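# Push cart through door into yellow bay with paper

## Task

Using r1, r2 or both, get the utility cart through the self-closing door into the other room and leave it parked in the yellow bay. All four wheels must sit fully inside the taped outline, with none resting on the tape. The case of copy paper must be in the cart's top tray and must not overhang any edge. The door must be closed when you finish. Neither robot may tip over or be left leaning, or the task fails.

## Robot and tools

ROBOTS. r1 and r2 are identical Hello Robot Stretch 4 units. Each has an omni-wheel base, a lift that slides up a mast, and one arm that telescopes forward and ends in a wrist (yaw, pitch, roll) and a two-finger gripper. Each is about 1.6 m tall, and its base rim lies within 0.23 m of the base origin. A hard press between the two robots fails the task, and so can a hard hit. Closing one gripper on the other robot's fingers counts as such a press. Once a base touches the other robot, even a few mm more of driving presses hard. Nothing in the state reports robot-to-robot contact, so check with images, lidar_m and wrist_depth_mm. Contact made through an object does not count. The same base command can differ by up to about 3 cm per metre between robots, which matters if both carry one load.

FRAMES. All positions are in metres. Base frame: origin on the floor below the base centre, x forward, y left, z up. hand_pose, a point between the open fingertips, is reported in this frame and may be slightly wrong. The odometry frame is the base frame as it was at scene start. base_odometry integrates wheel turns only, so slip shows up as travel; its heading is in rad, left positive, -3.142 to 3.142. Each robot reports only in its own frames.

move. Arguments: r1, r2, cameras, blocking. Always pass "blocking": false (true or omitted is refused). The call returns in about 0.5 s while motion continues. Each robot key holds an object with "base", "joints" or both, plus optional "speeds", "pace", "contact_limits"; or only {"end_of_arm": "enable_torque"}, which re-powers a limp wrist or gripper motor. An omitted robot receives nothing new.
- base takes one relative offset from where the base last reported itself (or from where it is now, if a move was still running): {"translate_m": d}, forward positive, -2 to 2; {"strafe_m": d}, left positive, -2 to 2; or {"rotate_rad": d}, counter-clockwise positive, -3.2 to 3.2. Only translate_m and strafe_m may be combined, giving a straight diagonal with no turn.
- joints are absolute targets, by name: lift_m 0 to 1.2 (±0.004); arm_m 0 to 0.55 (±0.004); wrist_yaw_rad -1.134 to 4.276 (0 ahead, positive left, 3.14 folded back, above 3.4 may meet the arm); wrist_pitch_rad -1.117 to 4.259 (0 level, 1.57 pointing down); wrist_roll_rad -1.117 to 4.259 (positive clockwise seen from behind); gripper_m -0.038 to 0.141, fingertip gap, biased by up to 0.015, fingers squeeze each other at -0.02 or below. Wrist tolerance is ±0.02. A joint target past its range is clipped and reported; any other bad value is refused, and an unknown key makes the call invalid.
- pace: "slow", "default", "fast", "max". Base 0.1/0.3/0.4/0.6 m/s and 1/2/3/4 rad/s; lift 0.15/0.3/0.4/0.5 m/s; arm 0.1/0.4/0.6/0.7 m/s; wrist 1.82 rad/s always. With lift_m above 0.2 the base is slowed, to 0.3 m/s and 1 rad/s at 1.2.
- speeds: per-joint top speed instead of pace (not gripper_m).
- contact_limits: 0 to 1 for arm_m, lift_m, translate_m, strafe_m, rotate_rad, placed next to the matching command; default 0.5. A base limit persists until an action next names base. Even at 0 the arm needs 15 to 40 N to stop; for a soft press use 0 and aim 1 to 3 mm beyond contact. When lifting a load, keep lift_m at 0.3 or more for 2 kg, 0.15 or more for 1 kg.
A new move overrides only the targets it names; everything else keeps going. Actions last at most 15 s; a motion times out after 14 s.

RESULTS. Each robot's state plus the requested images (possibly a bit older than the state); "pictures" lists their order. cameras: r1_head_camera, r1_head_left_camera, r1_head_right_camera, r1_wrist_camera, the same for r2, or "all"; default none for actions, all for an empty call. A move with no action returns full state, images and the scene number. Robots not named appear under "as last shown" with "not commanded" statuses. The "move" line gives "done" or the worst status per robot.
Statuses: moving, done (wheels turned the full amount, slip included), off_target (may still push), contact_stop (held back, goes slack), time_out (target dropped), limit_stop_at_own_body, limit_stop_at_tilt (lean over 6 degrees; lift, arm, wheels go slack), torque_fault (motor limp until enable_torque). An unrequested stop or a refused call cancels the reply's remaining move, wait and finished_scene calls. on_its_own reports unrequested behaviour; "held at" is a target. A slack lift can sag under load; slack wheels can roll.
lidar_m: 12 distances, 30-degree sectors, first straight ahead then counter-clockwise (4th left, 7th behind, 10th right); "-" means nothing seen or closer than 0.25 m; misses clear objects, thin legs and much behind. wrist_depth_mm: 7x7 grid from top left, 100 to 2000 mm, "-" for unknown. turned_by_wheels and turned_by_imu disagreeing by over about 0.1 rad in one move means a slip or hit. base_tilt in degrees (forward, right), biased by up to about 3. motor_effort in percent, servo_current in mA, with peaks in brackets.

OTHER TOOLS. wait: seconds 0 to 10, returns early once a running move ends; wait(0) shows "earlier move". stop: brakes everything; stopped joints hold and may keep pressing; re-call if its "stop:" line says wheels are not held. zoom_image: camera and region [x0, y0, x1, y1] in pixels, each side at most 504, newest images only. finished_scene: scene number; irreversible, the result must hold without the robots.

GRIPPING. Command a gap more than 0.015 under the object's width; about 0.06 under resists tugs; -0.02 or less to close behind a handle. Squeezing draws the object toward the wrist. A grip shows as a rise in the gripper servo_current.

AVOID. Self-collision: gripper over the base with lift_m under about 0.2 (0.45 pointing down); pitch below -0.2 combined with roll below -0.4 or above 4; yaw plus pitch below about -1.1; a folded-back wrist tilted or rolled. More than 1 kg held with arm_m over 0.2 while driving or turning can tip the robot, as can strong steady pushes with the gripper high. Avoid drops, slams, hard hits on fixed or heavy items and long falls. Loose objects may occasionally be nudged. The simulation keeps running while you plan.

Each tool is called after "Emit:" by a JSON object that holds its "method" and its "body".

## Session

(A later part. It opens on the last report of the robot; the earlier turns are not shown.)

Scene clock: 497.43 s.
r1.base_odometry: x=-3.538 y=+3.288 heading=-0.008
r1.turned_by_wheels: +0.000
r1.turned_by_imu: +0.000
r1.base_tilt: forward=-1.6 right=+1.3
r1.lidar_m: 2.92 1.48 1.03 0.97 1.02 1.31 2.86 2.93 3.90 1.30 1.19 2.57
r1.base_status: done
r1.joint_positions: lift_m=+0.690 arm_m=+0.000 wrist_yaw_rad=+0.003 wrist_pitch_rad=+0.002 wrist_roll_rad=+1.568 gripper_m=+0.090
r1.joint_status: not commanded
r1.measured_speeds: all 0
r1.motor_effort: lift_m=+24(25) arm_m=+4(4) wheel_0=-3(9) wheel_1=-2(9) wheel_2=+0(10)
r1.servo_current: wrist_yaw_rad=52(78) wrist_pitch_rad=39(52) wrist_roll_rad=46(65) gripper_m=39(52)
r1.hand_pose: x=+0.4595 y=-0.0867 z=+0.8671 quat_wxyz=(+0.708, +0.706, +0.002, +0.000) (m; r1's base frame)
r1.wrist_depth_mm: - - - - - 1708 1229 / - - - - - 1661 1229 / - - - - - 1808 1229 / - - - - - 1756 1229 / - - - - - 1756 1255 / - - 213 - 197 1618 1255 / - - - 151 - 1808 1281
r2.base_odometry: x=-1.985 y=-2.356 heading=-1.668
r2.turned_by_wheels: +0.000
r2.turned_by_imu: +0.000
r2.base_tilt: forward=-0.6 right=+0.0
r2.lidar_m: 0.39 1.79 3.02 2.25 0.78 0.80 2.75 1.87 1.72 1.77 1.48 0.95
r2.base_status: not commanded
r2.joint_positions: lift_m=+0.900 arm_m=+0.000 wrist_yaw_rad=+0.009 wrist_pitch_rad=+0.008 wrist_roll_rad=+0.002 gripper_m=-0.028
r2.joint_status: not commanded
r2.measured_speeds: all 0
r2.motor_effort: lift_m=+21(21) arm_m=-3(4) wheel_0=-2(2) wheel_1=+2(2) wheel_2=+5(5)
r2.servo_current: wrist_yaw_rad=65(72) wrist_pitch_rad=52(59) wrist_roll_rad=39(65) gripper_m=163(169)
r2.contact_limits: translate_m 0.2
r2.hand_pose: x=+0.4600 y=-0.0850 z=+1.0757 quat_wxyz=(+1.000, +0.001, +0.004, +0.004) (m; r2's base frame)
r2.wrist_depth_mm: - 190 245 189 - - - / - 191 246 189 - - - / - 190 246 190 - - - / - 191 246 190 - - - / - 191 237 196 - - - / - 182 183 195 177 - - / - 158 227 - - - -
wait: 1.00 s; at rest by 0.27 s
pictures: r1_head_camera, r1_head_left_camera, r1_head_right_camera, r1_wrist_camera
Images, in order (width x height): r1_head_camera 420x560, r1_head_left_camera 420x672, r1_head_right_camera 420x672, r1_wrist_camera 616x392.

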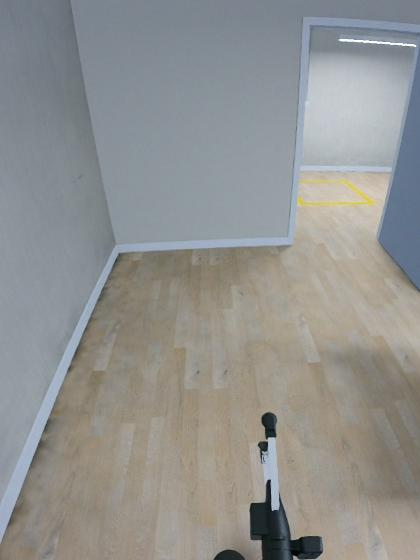

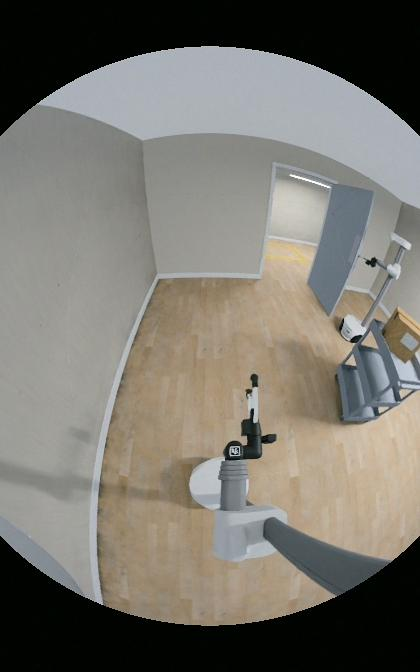

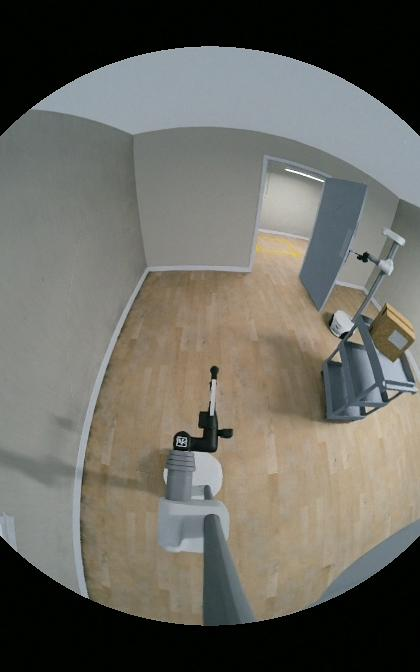

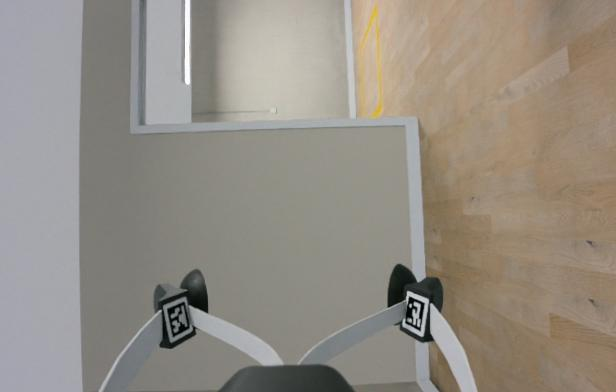

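Emit:
{"method": "move", "body": {"blocking": false, "r1": {"base":{"translate_m":-0.65,"strafe_m":-0.5}}}}

Emit:
{"method": "wait", "body": {"seconds": 5}}

Emit:
{"method": "move", "body": {"blocking": false, "r1": {"base":{"rotate_rad":-0.4}}}}

Emit:
{"method": "wait", "body": {"seconds": 2}}

Emit:
{"method": "wait", "body": {"seconds": 0.5, "cameras": ["r1_head_camera","r1_head_right_camera","r1_wrist_camera"]}}

Scene clock: 504.43 s.
move: r1 moving
r1.base_odometry: x=-3.565 y=+3.268 heading=-0.008
r1.turned_by_wheels: +0.000
r1.turned_by_imu: +0.000
r1.base_tilt: forward=-1.6 right=+1.3
r1.lidar_m: 2.95 1.47 1.05 1.00 1.05 1.32 2.82 2.92 3.84 1.34 1.19 2.46
r1.base_status: translate_m moving; strafe_m moving
r1.joint_positions: lift_m=+0.690 arm_m=+0.000 wrist_yaw_rad=+0.003 wrist_pitch_rad=+0.002 wrist_roll_rad=+1.568 gripper_m=+0.090
r1.joint_status: not commanded
r1.measured_speeds: translate_m=-0.105 strafe_m=-0.080 rotate_rad=+0.002 lift_m=+0.000 arm_m=+0.000 wrist_yaw_rad=+0.000 wrist_pitch_rad=+0.000 wrist_roll_rad=+0.000
r1.motor_effort: lift_m=+24(24) arm_m=+4(4) wheel_0=+5(6) wheel_1=-9(11) wheel_2=+8(9)
r1.servo_current: wrist_yaw_rad=26(72) wrist_pitch_rad=46(52) wrist_roll_rad=52(65) gripper_m=46(46)
r1.hand_pose: x=+0.4595 y=-0.0867 z=+0.8671 quat_wxyz=(+0.708, +0.706, +0.002, +0.000) (m; r1's base frame)
r1.wrist_depth_mm: - - - - - 1756 1182 / - - - - - 1756 1205 / - - - - - 1756 1255 / - - - - - 1756 1281 / - - - - - 1863 1229 / - - 212 - 197 1576 1255 / - - - 150 - 1756 1255
r2: as last shown
r2.base_tilt: forward=-0.7 right=+0.0
r2.lidar_m: 0.40 1.81 3.01 2.23 0.78 0.79 2.76 1.85 1.71 1.75 1.45 0.95
r2.motor_effort: lift_m=+21(21) arm_m=-4(4) wheel_0=-1(2) wheel_1=+2(2) wheel_2=+5(5)
r2.servo_current: wrist_yaw_rad=52(65) wrist_pitch_rad=46(52) wrist_roll_rad=59(59) gripper_m=163(163)
r2.contact_limits: translate_m 0.2
r2.wrist_depth_mm: - 190 246 189 - - - / - 190 246 189 - - - / - 191 245 189 - - - / - 191 246 191 - - - / - 191 236 196 - - - / - 183 184 195 177 - - / - 158 226 - - - -
pictures: none

Scene clock: 508.07 s.
earlier move: r1 done
r1.base_odometry: x=-4.192 y=+2.793 heading=-0.008
r1.turned_by_wheels: +0.000
r1.turned_by_imu: -0.004
r1.base_tilt: forward=-1.6 right=+1.3
r1.lidar_m: 3.60 2.18 1.53 1.42 1.46 1.97 2.16 2.24 2.97 3.29 1.29 1.18
r1.base_status: done
r1.joint_positions: lift_m=+0.690 arm_m=+0.000 wrist_yaw_rad=+0.003 wrist_pitch_rad=+0.002 wrist_roll_rad=+1.568 gripper_m=+0.090
r1.joint_status: not commanded
r1.measured_speeds: all 0
r1.motor_effort: lift_m=+24(24) arm_m=+4(4) wheel_0=+4(8) wheel_1=-1(12) wheel_2=-1(9)
r1.servo_current: wrist_yaw_rad=52(72) wrist_pitch_rad=39(52) wrist_roll_rad=65(72) gripper_m=39(52)
r1.hand_pose: x=+0.4595 y=-0.0867 z=+0.8671 quat_wxyz=(+0.708, +0.706, +0.002, +0.000) (m; r1's base frame)
r1.wrist_depth_mm: - - - - - 1756 1255 / - - - - - 1708 1229 / - - - - - 1756 1229 / - - - - - 1708 1255 / - - - - - 1756 1255 / - - 213 - 197 1618 1255 / - - - 151 - 1863 1281
r2.base_odometry: x=-1.985 y=-2.356 heading=-1.668
r2.turned_by_wheels: +0.000
r2.turned_by_imu: +0.001
r2.base_tilt: forward=-0.7 right=+0.1
r2.lidar_m: 0.39 1.82 3.03 3.05 0.78 0.79 2.74 1.86 1.72 1.76 1.43 0.94
r2.base_status: not commanded
r2.joint_positions: lift_m=+0.900 arm_m=+0.000 wrist_yaw_rad=+0.009 wrist_pitch_rad=+0.008 wrist_roll_rad=+0.002 gripper_m=-0.028
r2.joint_status: not commanded
r2.measured_speeds: all 0
r2.motor_effort: lift_m=+21(21) arm_m=-3(4) wheel_0=-1(2) wheel_1=+1(2) wheel_2=+5(5)
r2.servo_current: wrist_yaw_rad=59(72) wrist_pitch_rad=46(59) wrist_roll_rad=46(65) gripper_m=163(169)
r2.contact_limits: translate_m 0.2
r2.hand_pose: x=+0.4600 y=-0.0850 z=+1.0757 quat_wxyz=(+1.000, +0.001, +0.004, +0.004) (m; r2's base frame)
r2.wrist_depth_mm: - 190 244 189 - - - / - 190 246 189 - - - / - 190 246 190 - - - / - 191 247 191 - - - / - 191 237 196 - - - / - 182 183 195 177 - - / - 159 227 - - - -
wait: 3.63 of 5 s (r1 has come to rest)
pictures: none

Scene clock: 508.57 s.
move: r1 moving
r1.base_odometry: x=-4.192 y=+2.793 heading=-0.254
r1.turned_by_wheels: -0.247
r1.turned_by_imu: -0.248
r1.base_tilt: forward=-1.6 right=+1.3
r1.lidar_m: 1.41 3.12 1.73 1.42 1.41 1.65 2.20 2.18 2.52 3.28 3.27 1.17
r1.base_status: rotate_rad moving
r1.joint_positions: lift_m=+0.690 arm_m=+0.000 wrist_yaw_rad=+0.003 wrist_pitch_rad=+0.002 wrist_roll_rad=+1.568 gripper_m=+0.090
r1.joint_status: not commanded
r1.measured_speeds: translate_m=-0.002 strafe_m=+0.002 rotate_rad=-0.838 lift_m=+0.000 arm_m=+0.000 wrist_yaw_rad=+0.000 wrist_pitch_rad=+0.000 wrist_roll_rad=+0.000
r1.motor_effort: lift_m=+24(24) arm_m=+4(4) wheel_0=+4(9) wheel_1=+4(7) wheel_2=+4(8)
r1.servo_current: wrist_yaw_rad=52(65) wrist_pitch_rad=39(46) wrist_roll_rad=39(65) gripper_m=46(46)
r1.hand_pose: x=+0.4595 y=-0.0867 z=+0.8671 quat_wxyz=(+0.708, +0.706, +0.002, +0.000) (m; r1's base frame)
r1.wrist_depth_mm: - - - 1182 - - 946 / - - - 1255 - - 1160 / - - - - - 1756 1229 / - - - - - 1808 1255 / - - - - - 1808 1255 / - - 211 - 198 1537 1255 / - - - 150 - 1756 1281
r2: as last shown
r2.turned_by_imu: +0.000
r2.base_tilt: forward=-0.6 right=+0.0
r2.lidar_m: 0.39 1.79 3.03 3.10 0.77 0.81 2.70 1.87 1.72 1.75 1.46 0.98
r2.motor_effort: lift_m=+21(21) arm_m=-3(4) wheel_0=-2(2) wheel_1=+2(2) wheel_2=+5(5)
r2.servo_current: wrist_yaw_rad=72(72) wrist_pitch_rad=52(52) wrist_roll_rad=59(59) gripper_m=163(163)
r2.contact_limits: translate_m 0.2
r2.wrist_depth_mm: - 190 245 189 - - - / - 190 245 189 - - - / - 191 246 190 - - - / - 191 247 191 - - - / - 191 237 196 - - - / - 182 185 195 177 - - / - 158 227 - - - -
pictures: none

Scene clock: 509.27 s.
earlier move: r1 done
r1.base_odometry: x=-4.192 y=+2.793 heading=-0.407
r1.turned_by_wheels: -0.153
r1.turned_by_imu: -0.154
r1.base_tilt: forward=-1.6 right=+1.3
r1.lidar_m: 1.17 3.60 1.94 1.50 1.41 1.52 2.22 2.17 2.33 3.35 3.26 1.24
r1.base_status: done
r1.joint_positions: lift_m=+0.690 arm_m=+0.000 wrist_yaw_rad=+0.002 wrist_pitch_rad=+0.002 wrist_roll_rad=+1.568 gripper_m=+0.090
r1.joint_status: not commanded
r1.measured_speeds: all 0
r1.motor_effort: lift_m=+24(24) arm_m=+4(4) wheel_0=+2(9) wheel_1=+1(7) wheel_2=+0(8)
r1.servo_current: wrist_yaw_rad=46(72) wrist_pitch_rad=39(52) wrist_roll_rad=59(65) gripper_m=39(52)
r1.hand_pose: x=+0.4594 y=-0.0868 z=+0.8671 quat_wxyz=(+0.708, +0.706, +0.002, +0.000) (m; r1's base frame)
r1.wrist_depth_mm: - - - - - 1756 1118 / - - - - - - 1118 / - - - 1281 1499 1537 1060 / - - - 1336 - 1576 1205 / - - - - - 1756 1281 / - - 212 - 197 1618 1229 / - - - 150 - 1756 1281
r2.base_odometry: x=-1.985 y=-2.356 heading=-1.668
r2.turned_by_wheels: +0.000
r2.turned_by_imu: +0.000
r2.base_tilt: forward=-0.6 right=+0.0
r2.lidar_m: 0.40 1.81 3.02 3.08 0.77 0.78 2.72 1.84 1.71 1.75 1.48 0.98
r2.base_status: not commanded
r2.joint_positions: lift_m=+0.900 arm_m=+0.000 wrist_yaw_rad=+0.009 wrist_pitch_rad=+0.008 wrist_roll_rad=+0.002 gripper_m=-0.028
r2.joint_status: not commanded
r2.measured_speeds: all 0
r2.motor_effort: lift_m=+21(21) arm_m=-4(4) wheel_0=-2(2) wheel_1=+2(2) wheel_2=+5(5)
r2.servo_current: wrist_yaw_rad=52(72) wrist_pitch_rad=46(52) wrist_roll_rad=39(59) gripper_m=163(169)
r2.contact_limits: translate_m 0.2
r2.hand_pose: x=+0.4600 y=-0.0850 z=+1.0757 quat_wxyz=(+1.000, +0.001, +0.004, +0.004) (m; r2's base frame)
r2.wrist_depth_mm: - 190 245 189 - - - / - 190 245 189 - - - / - 190 246 190 - - - / - 191 246 191 - - - / - 191 237 196 - - - / - 182 184 194 177 - - / - 158 227 - - - -
wait: 0.70 of 2 s (r1 has come to rest)
pictures: none

Scene clock: 509.77 s.
r1.base_odometry: x=-4.192 y=+2.793 heading=-0.407
r1.turned_by_wheels: +0.000
r1.turned_by_imu: +0.000
r1.base_tilt: forward=-1.6 right=+1.3
r1.lidar_m: 1.18 3.60 1.95 1.49 1.39 1.52 2.25 2.18 2.35 3.36 3.27 1.23
r1.base_status: done
r1.joint_positions: lift_m=+0.690 arm_m=+0.000 wrist_yaw_rad=+0.002 wrist_pitch_rad=+0.002 wrist_roll_rad=+1.568 gripper_m=+0.090
r1.joint_status: not commanded
r1.measured_speeds: all 0
r1.motor_effort: lift_m=+24(24) arm_m=+4(4) wheel_0=+2(9) wheel_1=+1(7) wheel_2=+0(8)
r1.servo_current: wrist_yaw_rad=46(72) wrist_pitch_rad=46(52) wrist_roll_rad=46(65) gripper_m=39(52)
r1.hand_pose: x=+0.4594 y=-0.0868 z=+0.8671 quat_wxyz=(+0.708, +0.706, +0.002, +0.000) (m; r1's base frame)
r1.wrist_depth_mm: - - - - - 1708 1138 / - - - - - - 1118 / - - - 1281 1537 1576 1060 / - - - 1366 - 1618 1205 / - - - - - 1808 1281 / - - 212 - 196 1618 1281 / - - - 151 - 1756 1281
r2.base_odometry: x=-1.985 y=-2.356 heading=-1.668
r2.turned_by_wheels: +0.000
r2.turned_by_imu: +0.000
r2.base_tilt: forward=-0.6 right=+0.1
r2.lidar_m: 0.40 1.80 3.01 3.07 0.78 0.80 2.71 1.86 1.73 1.77 1.47 0.94
r2.base_status: not commanded
r2.joint_positions: lift_m=+0.900 arm_m=+0.000 wrist_yaw_rad=+0.009 wrist_pitch_rad=+0.008 wrist_roll_rad=+0.002 gripper_m=-0.028
r2.joint_status: not commanded
r2.measured_speeds: all 0
r2.motor_effort: lift_m=+21(21) arm_m=-3(4) wheel_0=-2(2) wheel_1=+2(2) wheel_2=+5(5)
r2.servo_current: wrist_yaw_rad=65(72) wrist_pitch_rad=52(52) wrist_roll_rad=39(59) gripper_m=169(169)
r2.contact_limits: translate_m 0.2
r2.hand_pose: x=+0.4600 y=-0.0850 z=+1.0757 quat_wxyz=(+1.000, +0.001, +0.004, +0.004) (m; r2's base frame)
r2.wrist_depth_mm: - 190 244 189 - - - / - 190 246 188 - - - / - 190 245 190 - - - / - 191 245 190 - - - / - 191 236 196 - - - / - 182 184 194 176 - - / - 158 227 - - - -
wait: 0.50 s; at rest by 0.27 s
pictures: r1_head_camera, r1_head_right_camera, r1_wrist_camera
Images, in order (width x height): r1_head_camera 420x560, r1_head_right_camera 420x672, r1_wrist_camera 616x392.

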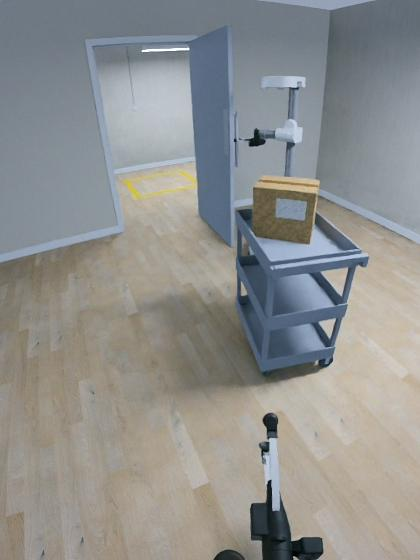

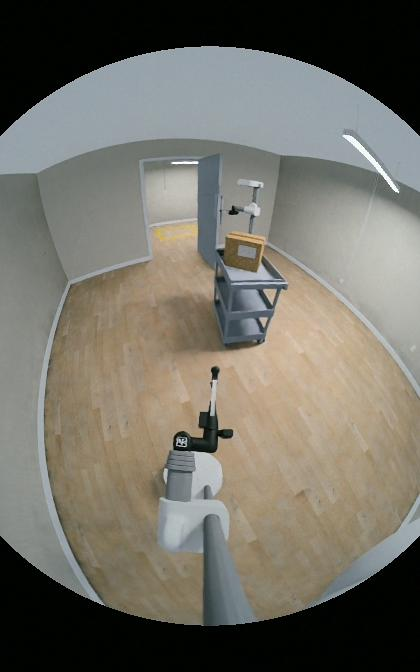

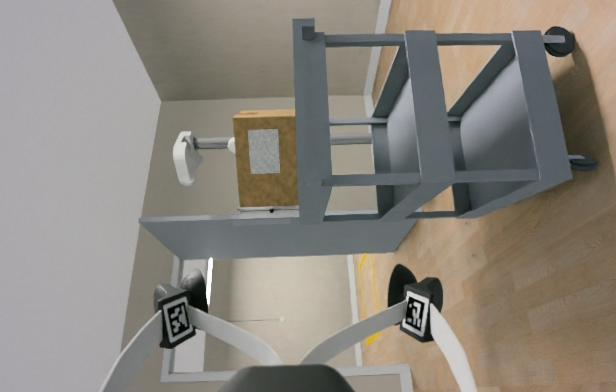

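Emit:
{"method": "move", "body": {"blocking": false, "r1": {"base":{"rotate_rad":0.16}}}}

Emit:
{"method": "wait", "body": {"seconds": 2}}

Emit:
{"method": "move", "body": {"blocking": false, "r1": {"base":{"translate_m":0.45,"strafe_m":-0.52}}}}

Emit:
{"method": "wait", "body": {"seconds": 5}}

Emit:
{"method": "wait", "body": {"seconds": 0.5, "cameras": ["r1_head_camera","r1_wrist_camera"]}}

Scene clock: 530.20 s.
move: r1 moving
r1.base_odometry: x=-4.192 y=+2.793 heading=-0.252
r1.turned_by_wheels: +0.156
r1.turned_by_imu: +0.156
r1.base_tilt: forward=-1.6 right=+1.3
r1.lidar_m: 1.41 3.06 1.73 1.43 1.40 1.66 2.20 2.19 2.51 3.28 3.25 1.16
r1.base_status: rotate_rad moving
r1.joint_positions: lift_m=+0.690 arm_m=+0.000 wrist_yaw_rad=+0.002 wrist_pitch_rad=+0.002 wrist_roll_rad=+1.568 gripper_m=+0.090
r1.joint_status: not commanded
r1.measured_speeds: translate_m=+0.000 strafe_m=+0.001 rotate_rad=+0.162 lift_m=+0.000 arm_m=+0.000 wrist_yaw_rad=+0.000 wrist_pitch_rad=+0.000 wrist_roll_rad=+0.000
r1.motor_effort: lift_m=+24(24) arm_m=+4(4) wheel_0=-2(8) wheel_1=-1(8) wheel_2=+0(6)
r1.servo_current: wrist_yaw_rad=46(65) wrist_pitch_rad=39(46) wrist_roll_rad=59(72) gripper_m=46(46)
r1.hand_pose: x=+0.4594 y=-0.0868 z=+0.8671 quat_wxyz=(+0.708, +0.706, +0.002, +0.000) (m; r1's base frame)
r1.wrist_depth_mm: - - - 1182 - - 976 / - - - 1229 - 946 1098 / - - - - - 1708 1229 / - - - - - 1808 1229 / - - - - - 1756 1281 / - - 213 - 196 1576 1308 / - - - 150 - 1863 1281
r2: as last shown
r2.base_tilt: forward=-0.6 right=+0.0
r2.lidar_m: 0.38 1.78 3.01 3.10 0.77 0.80 2.72 1.87 1.71 1.74 1.48 0.94
r2.motor_effort: lift_m=+21(21) arm_m=-3(4) wheel_0=-1(2) wheel_1=+2(2) wheel_2=+5(5)
r2.servo_current: wrist_yaw_rad=65(72) wrist_pitch_rad=52(52) wrist_roll_rad=46(52) gripper_m=163(163)
r2.contact_limits: translate_m 0.2
r2.wrist_depth_mm: - 190 246 189 - - - / - 191 247 189 - - - / - 191 245 190 - - - / - 191 246 190 - - - / - 191 236 195 - - - / - 182 184 194 176 - - / - 159 228 - - - -
pictures: none

Scene clock: 530.57 s.
earlier move: r1 done
r1.base_odometry: x=-4.192 y=+2.793 heading=-0.248
r1.turned_by_wheels: +0.004
r1.turned_by_imu: +0.004
r1.base_tilt: forward=-1.6 right=+1.2
r1.lidar_m: 1.47 3.07 1.73 1.41 1.41 1.67 2.18 2.17 2.51 3.29 3.26 1.19
r1.base_status: done
r1.joint_positions: lift_m=+0.690 arm_m=+0.000 wrist_yaw_rad=+0.002 wrist_pitch_rad=+0.002 wrist_roll_rad=+1.568 gripper_m=+0.090
r1.joint_status: not commanded
r1.measured_speeds: all 0
r1.motor_effort: lift_m=+24(24) arm_m=+4(4) wheel_0=-1(8) wheel_1=-1(8) wheel_2=-1(6)
r1.servo_current: wrist_yaw_rad=59(65) wrist_pitch_rad=46(46) wrist_roll_rad=39(72) gripper_m=46(46)
r1.hand_pose: x=+0.4594 y=-0.0868 z=+0.8671 quat_wxyz=(+0.708, +0.706, +0.002, +0.000) (m; r1's base frame)
r1.wrist_depth_mm: - - - 1182 - - 946 / - - - 1229 - 960 1098 / - - - - - 1661 1229 / - - - - - 1756 1229 / - - - - - 1808 1229 / - - 212 - 197 1576 1255 / - - - 150 - 1808 1255
r2.base_odometry: x=-1.985 y=-2.356 heading=-1.668
r2.turned_by_wheels: +0.000
r2.turned_by_imu: +0.000
r2.base_tilt: forward=-0.6 right=+0.1
r2.lidar_m: 0.40 1.80 3.04 3.08 0.78 0.80 2.73 1.85 1.71 1.77 1.50 0.93
r2.base_status: not commanded
r2.joint_positions: lift_m=+0.900 arm_m=+0.000 wrist_yaw_rad=+0.009 wrist_pitch_rad=+0.008 wrist_roll_rad=+0.002 gripper_m=-0.028
r2.joint_status: not commanded
r2.measured_speeds: all 0
r2.motor_effort: lift_m=+21(21) arm_m=-4(4) wheel_0=-2(2) wheel_1=+2(2) wheel_2=+5(5)
r2.servo_current: wrist_yaw_rad=65(72) wrist_pitch_rad=46(59) wrist_roll_rad=52(52) gripper_m=163(163)
r2.contact_limits: translate_m 0.2
r2.hand_pose: x=+0.4600 y=-0.0850 z=+1.0757 quat_wxyz=(+1.000, +0.001, +0.004, +0.004) (m; r2's base frame)
r2.wrist_depth_mm: - 190 245 189 - - - / - 190 245 189 - - - / - 190 245 190 - - - / - 191 247 191 - - - / - 191 237 196 - - - / - 182 185 195 177 - - / - 158 227 - - - -
wait: 0.37 of 2 s (r1 has come to rest)
pictures: none

Scene clock: 531.07 s.
move: r1 moving
r1.base_odometry: x=-4.178 y=+2.765 heading=-0.248
r1.turned_by_wheels: +0.000
r1.turned_by_imu: +0.000
r1.base_tilt: forward=-1.6 right=+1.3
r1.lidar_m: 1.38 3.13 1.75 1.45 1.45 1.71 2.19 2.19 2.52 3.24 3.21 1.14
r1.base_status: translate_m moving; strafe_m moving
r1.joint_positions: lift_m=+0.690 arm_m=+0.000 wrist_yaw_rad=+0.002 wrist_pitch_rad=+0.002 wrist_roll_rad=+1.568 gripper_m=+0.090
r1.joint_status: not commanded
r1.measured_speeds: translate_m=+0.081 strafe_m=-0.093 rotate_rad=-0.001 lift_m=+0.000 arm_m=+0.000 wrist_yaw_rad=+0.000 wrist_pitch_rad=+0.000 wrist_roll_rad=+0.000
r1.motor_effort: lift_m=+24(24) arm_m=+4(4) wheel_0=+8(10) wheel_1=-2(6) wheel_2=-6(8)
r1.servo_current: wrist_yaw_rad=52(59) wrist_pitch_rad=39(52) wrist_roll_rad=59(65) gripper_m=39(46)
r1.hand_pose: x=+0.4594 y=-0.0868 z=+0.8671 quat_wxyz=(+0.708, +0.706, +0.002, +0.000) (m; r1's base frame)
r1.wrist_depth_mm: - - - 1182 - 917 946 / - - - 1205 - 931 931 / - - - - - 1756 1229 / - - - - - 1756 1255 / - - - - - 1756 1281 / - - 212 - 197 1618 1281 / - - - 151 - 1808 1255
r2: as last shown
r2.lidar_m: 0.40 1.78 3.03 3.08 0.78 0.77 2.69 1.85 1.73 1.75 1.44 0.95
r2.motor_effort: lift_m=+21(22) arm_m=-3(4) wheel_0=-2(2) wheel_1=+2(2) wheel_2=+5(5)
r2.servo_current: wrist_yaw_rad=59(72) wrist_pitch_rad=46(59) wrist_roll_rad=39(59) gripper_m=156(163)
r2.contact_limits: translate_m 0.2
r2.wrist_depth_mm: - 189 245 189 - - - / - 190 245 189 - - - / - 191 245 190 - - - / - 191 247 190 - - - / - 191 236 196 - - - / - 182 184 195 177 - - / - 159 227 - - - -
pictures: none

Scene clock: 534.33 s.
earlier move: r1 done
r1.base_odometry: x=-3.883 y=+2.179 heading=-0.248
r1.turned_by_wheels: +0.000
r1.turned_by_imu: -0.003
r1.base_tilt: forward=-1.6 right=+1.3
r1.lidar_m: 0.65 3.34 2.45 2.07 2.06 2.38 2.49 2.48 2.83 2.63 2.62 0.71
r1.base_status: done
r1.joint_positions: lift_m=+0.690 arm_m=+0.000 wrist_yaw_rad=+0.002 wrist_pitch_rad=+0.002 wrist_roll_rad=+1.568 gripper_m=+0.090
r1.joint_status: not commanded
r1.measured_speeds: all 0
r1.motor_effort: lift_m=+24(24) arm_m=+4(4) wheel_0=+1(11) wheel_1=-3(8) wheel_2=+0(8)
r1.servo_current: wrist_yaw_rad=59(72) wrist_pitch_rad=39(52) wrist_roll_rad=52(72) gripper_m=39(52)
r1.hand_pose: x=+0.4594 y=-0.0868 z=+0.8671 quat_wxyz=(+0.708, +0.706, +0.002, +0.000) (m; r1's base frame)
r1.wrist_depth_mm: - - - - - 1756 1229 / - - - 517 521 530 521 / - - 1808 820 1921 - 517 / - - 741 732 - - 512 / - - 809 768 - - 517 / - - 212 866 195 - 508 / - - - 143 - 508 -
r2.base_odometry: x=-1.985 y=-2.356 heading=-1.668
r2.turned_by_wheels: +0.000
r2.turned_by_imu: +0.000
r2.base_tilt: forward=-0.6 right=+0.1
r2.lidar_m: 0.39 1.81 3.00 3.10 0.78 0.79 2.72 1.84 1.73 1.76 1.47 0.95
r2.base_status: not commanded
r2.joint_positions: lift_m=+0.900 arm_m=+0.000 wrist_yaw_rad=+0.009 wrist_pitch_rad=+0.008 wrist_roll_rad=+0.002 gripper_m=-0.028
r2.joint_status: not commanded
r2.measured_speeds: all 0
r2.motor_effort: lift_m=+21(22) arm_m=-4(4) wheel_0=-2(2) wheel_1=+2(2) wheel_2=+5(5)
r2.servo_current: wrist_yaw_rad=59(72) wrist_pitch_rad=46(59) wrist_roll_rad=39(59) gripper_m=163(169)
r2.contact_limits: translate_m 0.2
r2.hand_pose: x=+0.4600 y=-0.0850 z=+1.0757 quat_wxyz=(+1.000, +0.001, +0.004, +0.004) (m; r2's base frame)
r2.wrist_depth_mm: - 190 245 190 - - - / - 190 245 189 - - - / - 191 246 189 - - - / - 191 247 190 - - - / - 191 236 196 - - - / - 182 184 195 177 - - / - 158 227 - - - -
wait: 3.27 of 5 s (r1 has come to rest)
pictures: none

Scene clock: 534.83 s.
r1.base_odometry: x=-3.883 y=+2.179 heading=-0.248
r1.turned_by_wheels: +0.000
r1.turned_by_imu: +0.000
r1.base_tilt: forward=-1.6 right=+1.3
r1.lidar_m: 0.64 3.33 2.46 2.07 2.05 2.39 2.48 2.48 2.84 2.65 2.64 0.72
r1.base_status: done
r1.joint_positions: lift_m=+0.690 arm_m=+0.000 wrist_yaw_rad=+0.002 wrist_pitch_rad=+0.002 wrist_roll_rad=+1.568 gripper_m=+0.090
r1.joint_status: not commanded
r1.measured_speeds: all 0
r1.motor_effort: lift_m=+24(24) arm_m=+4(4) wheel_0=+1(11) wheel_1=-2(8) wheel_2=+0(8)
r1.servo_current: wrist_yaw_rad=46(72) wrist_pitch_rad=39(52) wrist_roll_rad=46(72) gripper_m=46(52)
r1.hand_pose: x=+0.4594 y=-0.0868 z=+0.8671 quat_wxyz=(+0.708, +0.706, +0.002, +0.000) (m; r1's base frame)
r1.wrist_depth_mm: - - - - - 1756 1205 / - - - 517 525 525 521 / - - 1808 809 1863 - 521 / - - 750 732 - - 517 / - - 809 788 - - 517 / - - 213 866 194 - 512 / - - - 143 - 512 -
r2.base_odometry: x=-1.985 y=-2.356 heading=-1.668
r2.turned_by_wheels: +0.000
r2.turned_by_imu: +0.000
r2.base_tilt: forward=-0.6 right=+0.0
r2.lidar_m: 0.36 1.77 3.00 3.09 0.76 0.80 2.71 1.83 1.74 1.75 1.47 0.97
r2.base_status: not commanded
r2.joint_positions: lift_m=+0.900 arm_m=+0.000 wrist_yaw_rad=+0.009 wrist_pitch_rad=+0.008 wrist_roll_rad=+0.002 gripper_m=-0.028
r2.joint_status: not commanded
r2.measured_speeds: all 0
r2.motor_effort: lift_m=+21(22) arm_m=-3(4) wheel_0=-2(2) wheel_1=+2(2) wheel_2=+5(5)
r2.servo_current: wrist_yaw_rad=59(72) wrist_pitch_rad=46(59) wrist_roll_rad=46(59) gripper_m=169(169)
r2.contact_limits: translate_m 0.2
r2.hand_pose: x=+0.4600 y=-0.0850 z=+1.0757 quat_wxyz=(+1.000, +0.001, +0.004, +0.004) (m; r2's base frame)
r2.wrist_depth_mm: - 190 244 189 - - - / - 190 246 188 - - - / - 191 246 189 - - - / - 191 246 191 - - - / - 191 236 196 - - - / - 182 184 195 177 - - / - 158 227 - - - -
wait: 0.50 s; at rest by 0.27 s
pictures: r1_head_camera, r1_wrist_camera
Images, in order (width x height): r1_head_camera 420x560, r1_wrist_camera 616x392.

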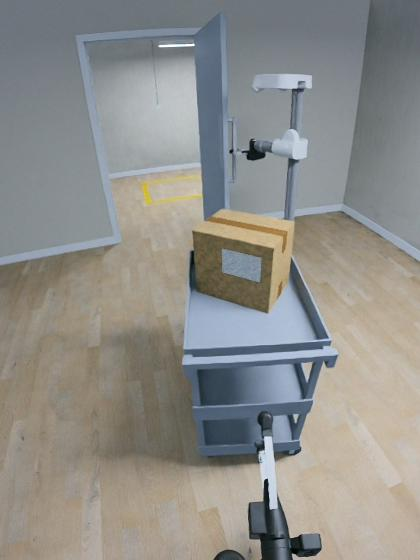

